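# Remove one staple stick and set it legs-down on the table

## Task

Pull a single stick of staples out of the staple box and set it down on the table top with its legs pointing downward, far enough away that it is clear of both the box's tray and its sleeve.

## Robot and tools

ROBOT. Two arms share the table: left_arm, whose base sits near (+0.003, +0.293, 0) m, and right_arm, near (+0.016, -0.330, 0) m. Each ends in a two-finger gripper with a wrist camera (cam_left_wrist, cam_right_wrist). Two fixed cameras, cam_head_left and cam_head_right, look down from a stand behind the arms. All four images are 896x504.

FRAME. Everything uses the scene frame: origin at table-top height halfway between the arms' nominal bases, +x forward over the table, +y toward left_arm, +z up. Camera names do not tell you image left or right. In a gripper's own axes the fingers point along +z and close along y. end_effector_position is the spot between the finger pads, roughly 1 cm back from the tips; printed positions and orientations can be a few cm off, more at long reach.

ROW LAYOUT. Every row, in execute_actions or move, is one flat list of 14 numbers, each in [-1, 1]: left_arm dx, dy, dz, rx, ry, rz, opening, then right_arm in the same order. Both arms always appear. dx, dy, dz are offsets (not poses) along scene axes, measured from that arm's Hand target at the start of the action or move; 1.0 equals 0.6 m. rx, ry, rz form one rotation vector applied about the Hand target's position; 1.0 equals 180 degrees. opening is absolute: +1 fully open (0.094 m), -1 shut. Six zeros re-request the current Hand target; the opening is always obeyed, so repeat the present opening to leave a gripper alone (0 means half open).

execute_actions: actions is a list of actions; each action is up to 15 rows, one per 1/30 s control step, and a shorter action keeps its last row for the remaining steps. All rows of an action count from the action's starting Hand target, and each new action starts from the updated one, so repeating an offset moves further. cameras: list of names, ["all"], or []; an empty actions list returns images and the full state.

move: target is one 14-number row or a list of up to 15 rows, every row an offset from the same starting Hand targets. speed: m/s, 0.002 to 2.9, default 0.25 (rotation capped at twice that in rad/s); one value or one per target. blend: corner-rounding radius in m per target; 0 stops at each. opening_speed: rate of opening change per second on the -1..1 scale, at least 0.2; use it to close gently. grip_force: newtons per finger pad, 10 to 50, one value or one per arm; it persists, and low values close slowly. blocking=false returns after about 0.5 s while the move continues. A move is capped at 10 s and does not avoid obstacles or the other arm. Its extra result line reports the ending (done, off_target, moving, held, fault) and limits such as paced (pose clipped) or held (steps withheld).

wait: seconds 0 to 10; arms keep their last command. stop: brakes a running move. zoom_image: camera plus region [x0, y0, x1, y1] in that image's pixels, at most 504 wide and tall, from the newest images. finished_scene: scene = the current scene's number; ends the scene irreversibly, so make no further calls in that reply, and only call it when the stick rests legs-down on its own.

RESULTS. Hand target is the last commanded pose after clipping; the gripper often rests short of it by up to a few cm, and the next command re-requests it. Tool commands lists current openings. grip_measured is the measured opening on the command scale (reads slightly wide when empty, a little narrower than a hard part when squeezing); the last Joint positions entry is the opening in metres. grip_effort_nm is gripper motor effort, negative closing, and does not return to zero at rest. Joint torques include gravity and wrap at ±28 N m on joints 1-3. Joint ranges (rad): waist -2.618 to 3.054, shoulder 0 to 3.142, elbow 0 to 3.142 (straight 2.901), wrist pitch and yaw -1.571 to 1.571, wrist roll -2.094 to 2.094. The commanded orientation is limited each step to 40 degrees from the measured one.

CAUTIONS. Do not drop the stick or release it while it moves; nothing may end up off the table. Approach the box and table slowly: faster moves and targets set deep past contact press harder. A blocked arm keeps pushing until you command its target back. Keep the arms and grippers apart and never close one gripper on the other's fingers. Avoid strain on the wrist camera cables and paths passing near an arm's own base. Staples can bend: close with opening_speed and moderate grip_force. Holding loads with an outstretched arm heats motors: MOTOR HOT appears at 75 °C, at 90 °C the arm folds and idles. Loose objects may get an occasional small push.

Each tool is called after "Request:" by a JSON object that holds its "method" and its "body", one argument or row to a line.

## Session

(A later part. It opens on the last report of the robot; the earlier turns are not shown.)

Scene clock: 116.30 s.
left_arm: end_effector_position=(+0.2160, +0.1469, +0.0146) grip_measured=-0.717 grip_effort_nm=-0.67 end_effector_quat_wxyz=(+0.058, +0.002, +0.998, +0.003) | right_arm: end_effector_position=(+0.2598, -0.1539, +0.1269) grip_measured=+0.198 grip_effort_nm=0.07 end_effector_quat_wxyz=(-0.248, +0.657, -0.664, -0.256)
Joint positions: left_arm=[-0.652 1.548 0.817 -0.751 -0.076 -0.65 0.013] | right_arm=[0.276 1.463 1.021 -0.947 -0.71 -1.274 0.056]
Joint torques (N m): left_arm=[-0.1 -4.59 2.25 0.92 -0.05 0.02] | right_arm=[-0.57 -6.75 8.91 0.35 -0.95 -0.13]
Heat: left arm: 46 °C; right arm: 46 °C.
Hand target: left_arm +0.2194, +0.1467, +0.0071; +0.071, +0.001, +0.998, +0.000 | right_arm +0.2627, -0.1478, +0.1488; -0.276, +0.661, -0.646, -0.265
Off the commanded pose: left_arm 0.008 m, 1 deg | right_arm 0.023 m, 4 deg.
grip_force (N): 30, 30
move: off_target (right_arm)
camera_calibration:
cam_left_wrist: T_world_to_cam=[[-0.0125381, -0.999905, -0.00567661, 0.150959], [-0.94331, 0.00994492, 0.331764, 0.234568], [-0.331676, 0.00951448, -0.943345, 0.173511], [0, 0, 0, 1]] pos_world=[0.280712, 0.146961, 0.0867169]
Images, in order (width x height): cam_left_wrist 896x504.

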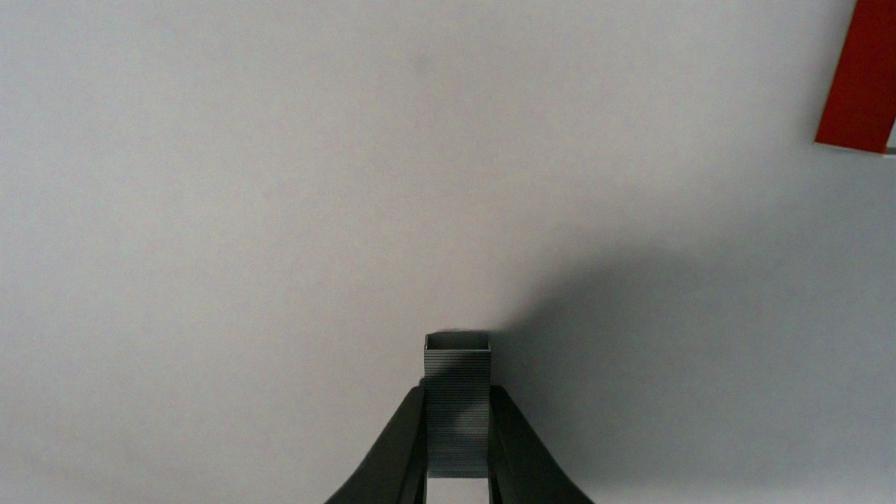

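Request:
{"method": "move", "body": {
  "target": [
    [0,0,0.006,0,0,0,-0.55,0,0,0,0,0,0,0.2],
    [0,0,0.15,0,0,0,-0.55,0,0,0,0,0,0,0.2]
  ],
  "speed": 0.08,
  "opening_speed": 0.6,
  "cameras": ["cam_left_wrist"]
}}

Scene clock: 119.90 s.
left_arm: end_effector_position=(+0.2154, +0.1477, +0.0830) grip_measured=-0.552 grip_effort_nm=0.10 end_effector_quat_wxyz=(+0.056, +0.002, +0.998, +0.006) | right_arm: end_effector_position=(+0.2598, -0.1539, +0.1269) grip_measured=+0.198 grip_effort_nm=0.07 end_effector_quat_wxyz=(-0.248, +0.657, -0.664, -0.256)
Joint positions: left_arm=[-0.652 1.456 1.022 -1.055 -0.077 -0.65 0.021] | right_arm=[0.276 1.463 1.021 -0.947 -0.71 -1.274 0.056]
Joint torques (N m): left_arm=[0.06 -6.24 7.2 0.07 -0.06 0.03] | right_arm=[-0.61 -6.74 8.98 0.34 -0.93 -0.14]
Heat: left arm: 46 °C; right arm: 46 °C.
Hand target: left_arm +0.2194, +0.1467, +0.0970; +0.071, +0.001, +0.998, +0.000 | right_arm +0.2627, -0.1478, +0.1488; -0.276, +0.661, -0.646, -0.265
Off the commanded pose: left_arm 0.015 m, 2 deg | right_arm 0.023 m, 4 deg.
grip_force (N): 30, 30
move: off_target (left_arm, right_arm)
camera_calibration:
cam_left_wrist: T_world_to_cam=[[-0.0124653, -0.999861, -0.011061, 0.152653], [-0.941796, 0.00802344, 0.33609, 0.210933], [-0.335955, 0.0146067, -0.941765, 0.237983], [0, 0, 0, 1]] pos_world=[0.28051, 0.147463, 0.15492]
Images, in order (width x height): cam_left_wrist 896x504.

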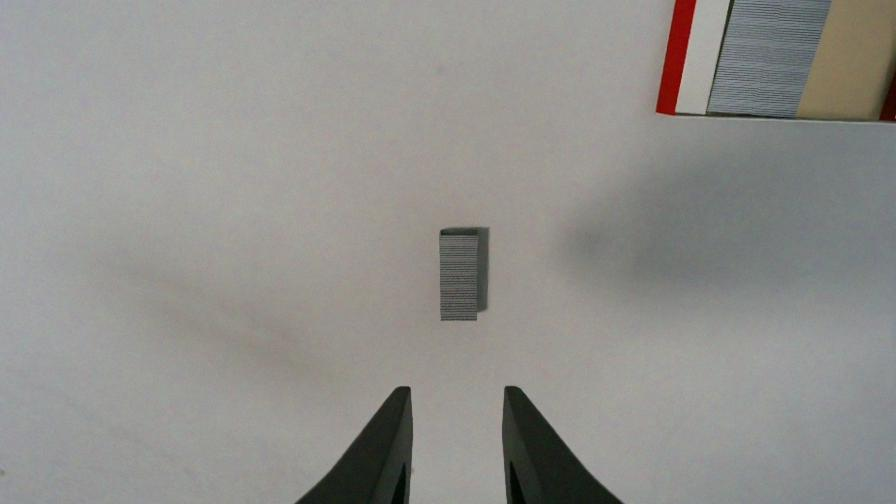

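Request:
{"method": "finished_scene", "body": {
  "scene": 1
}}

The scene is finished: the task was done.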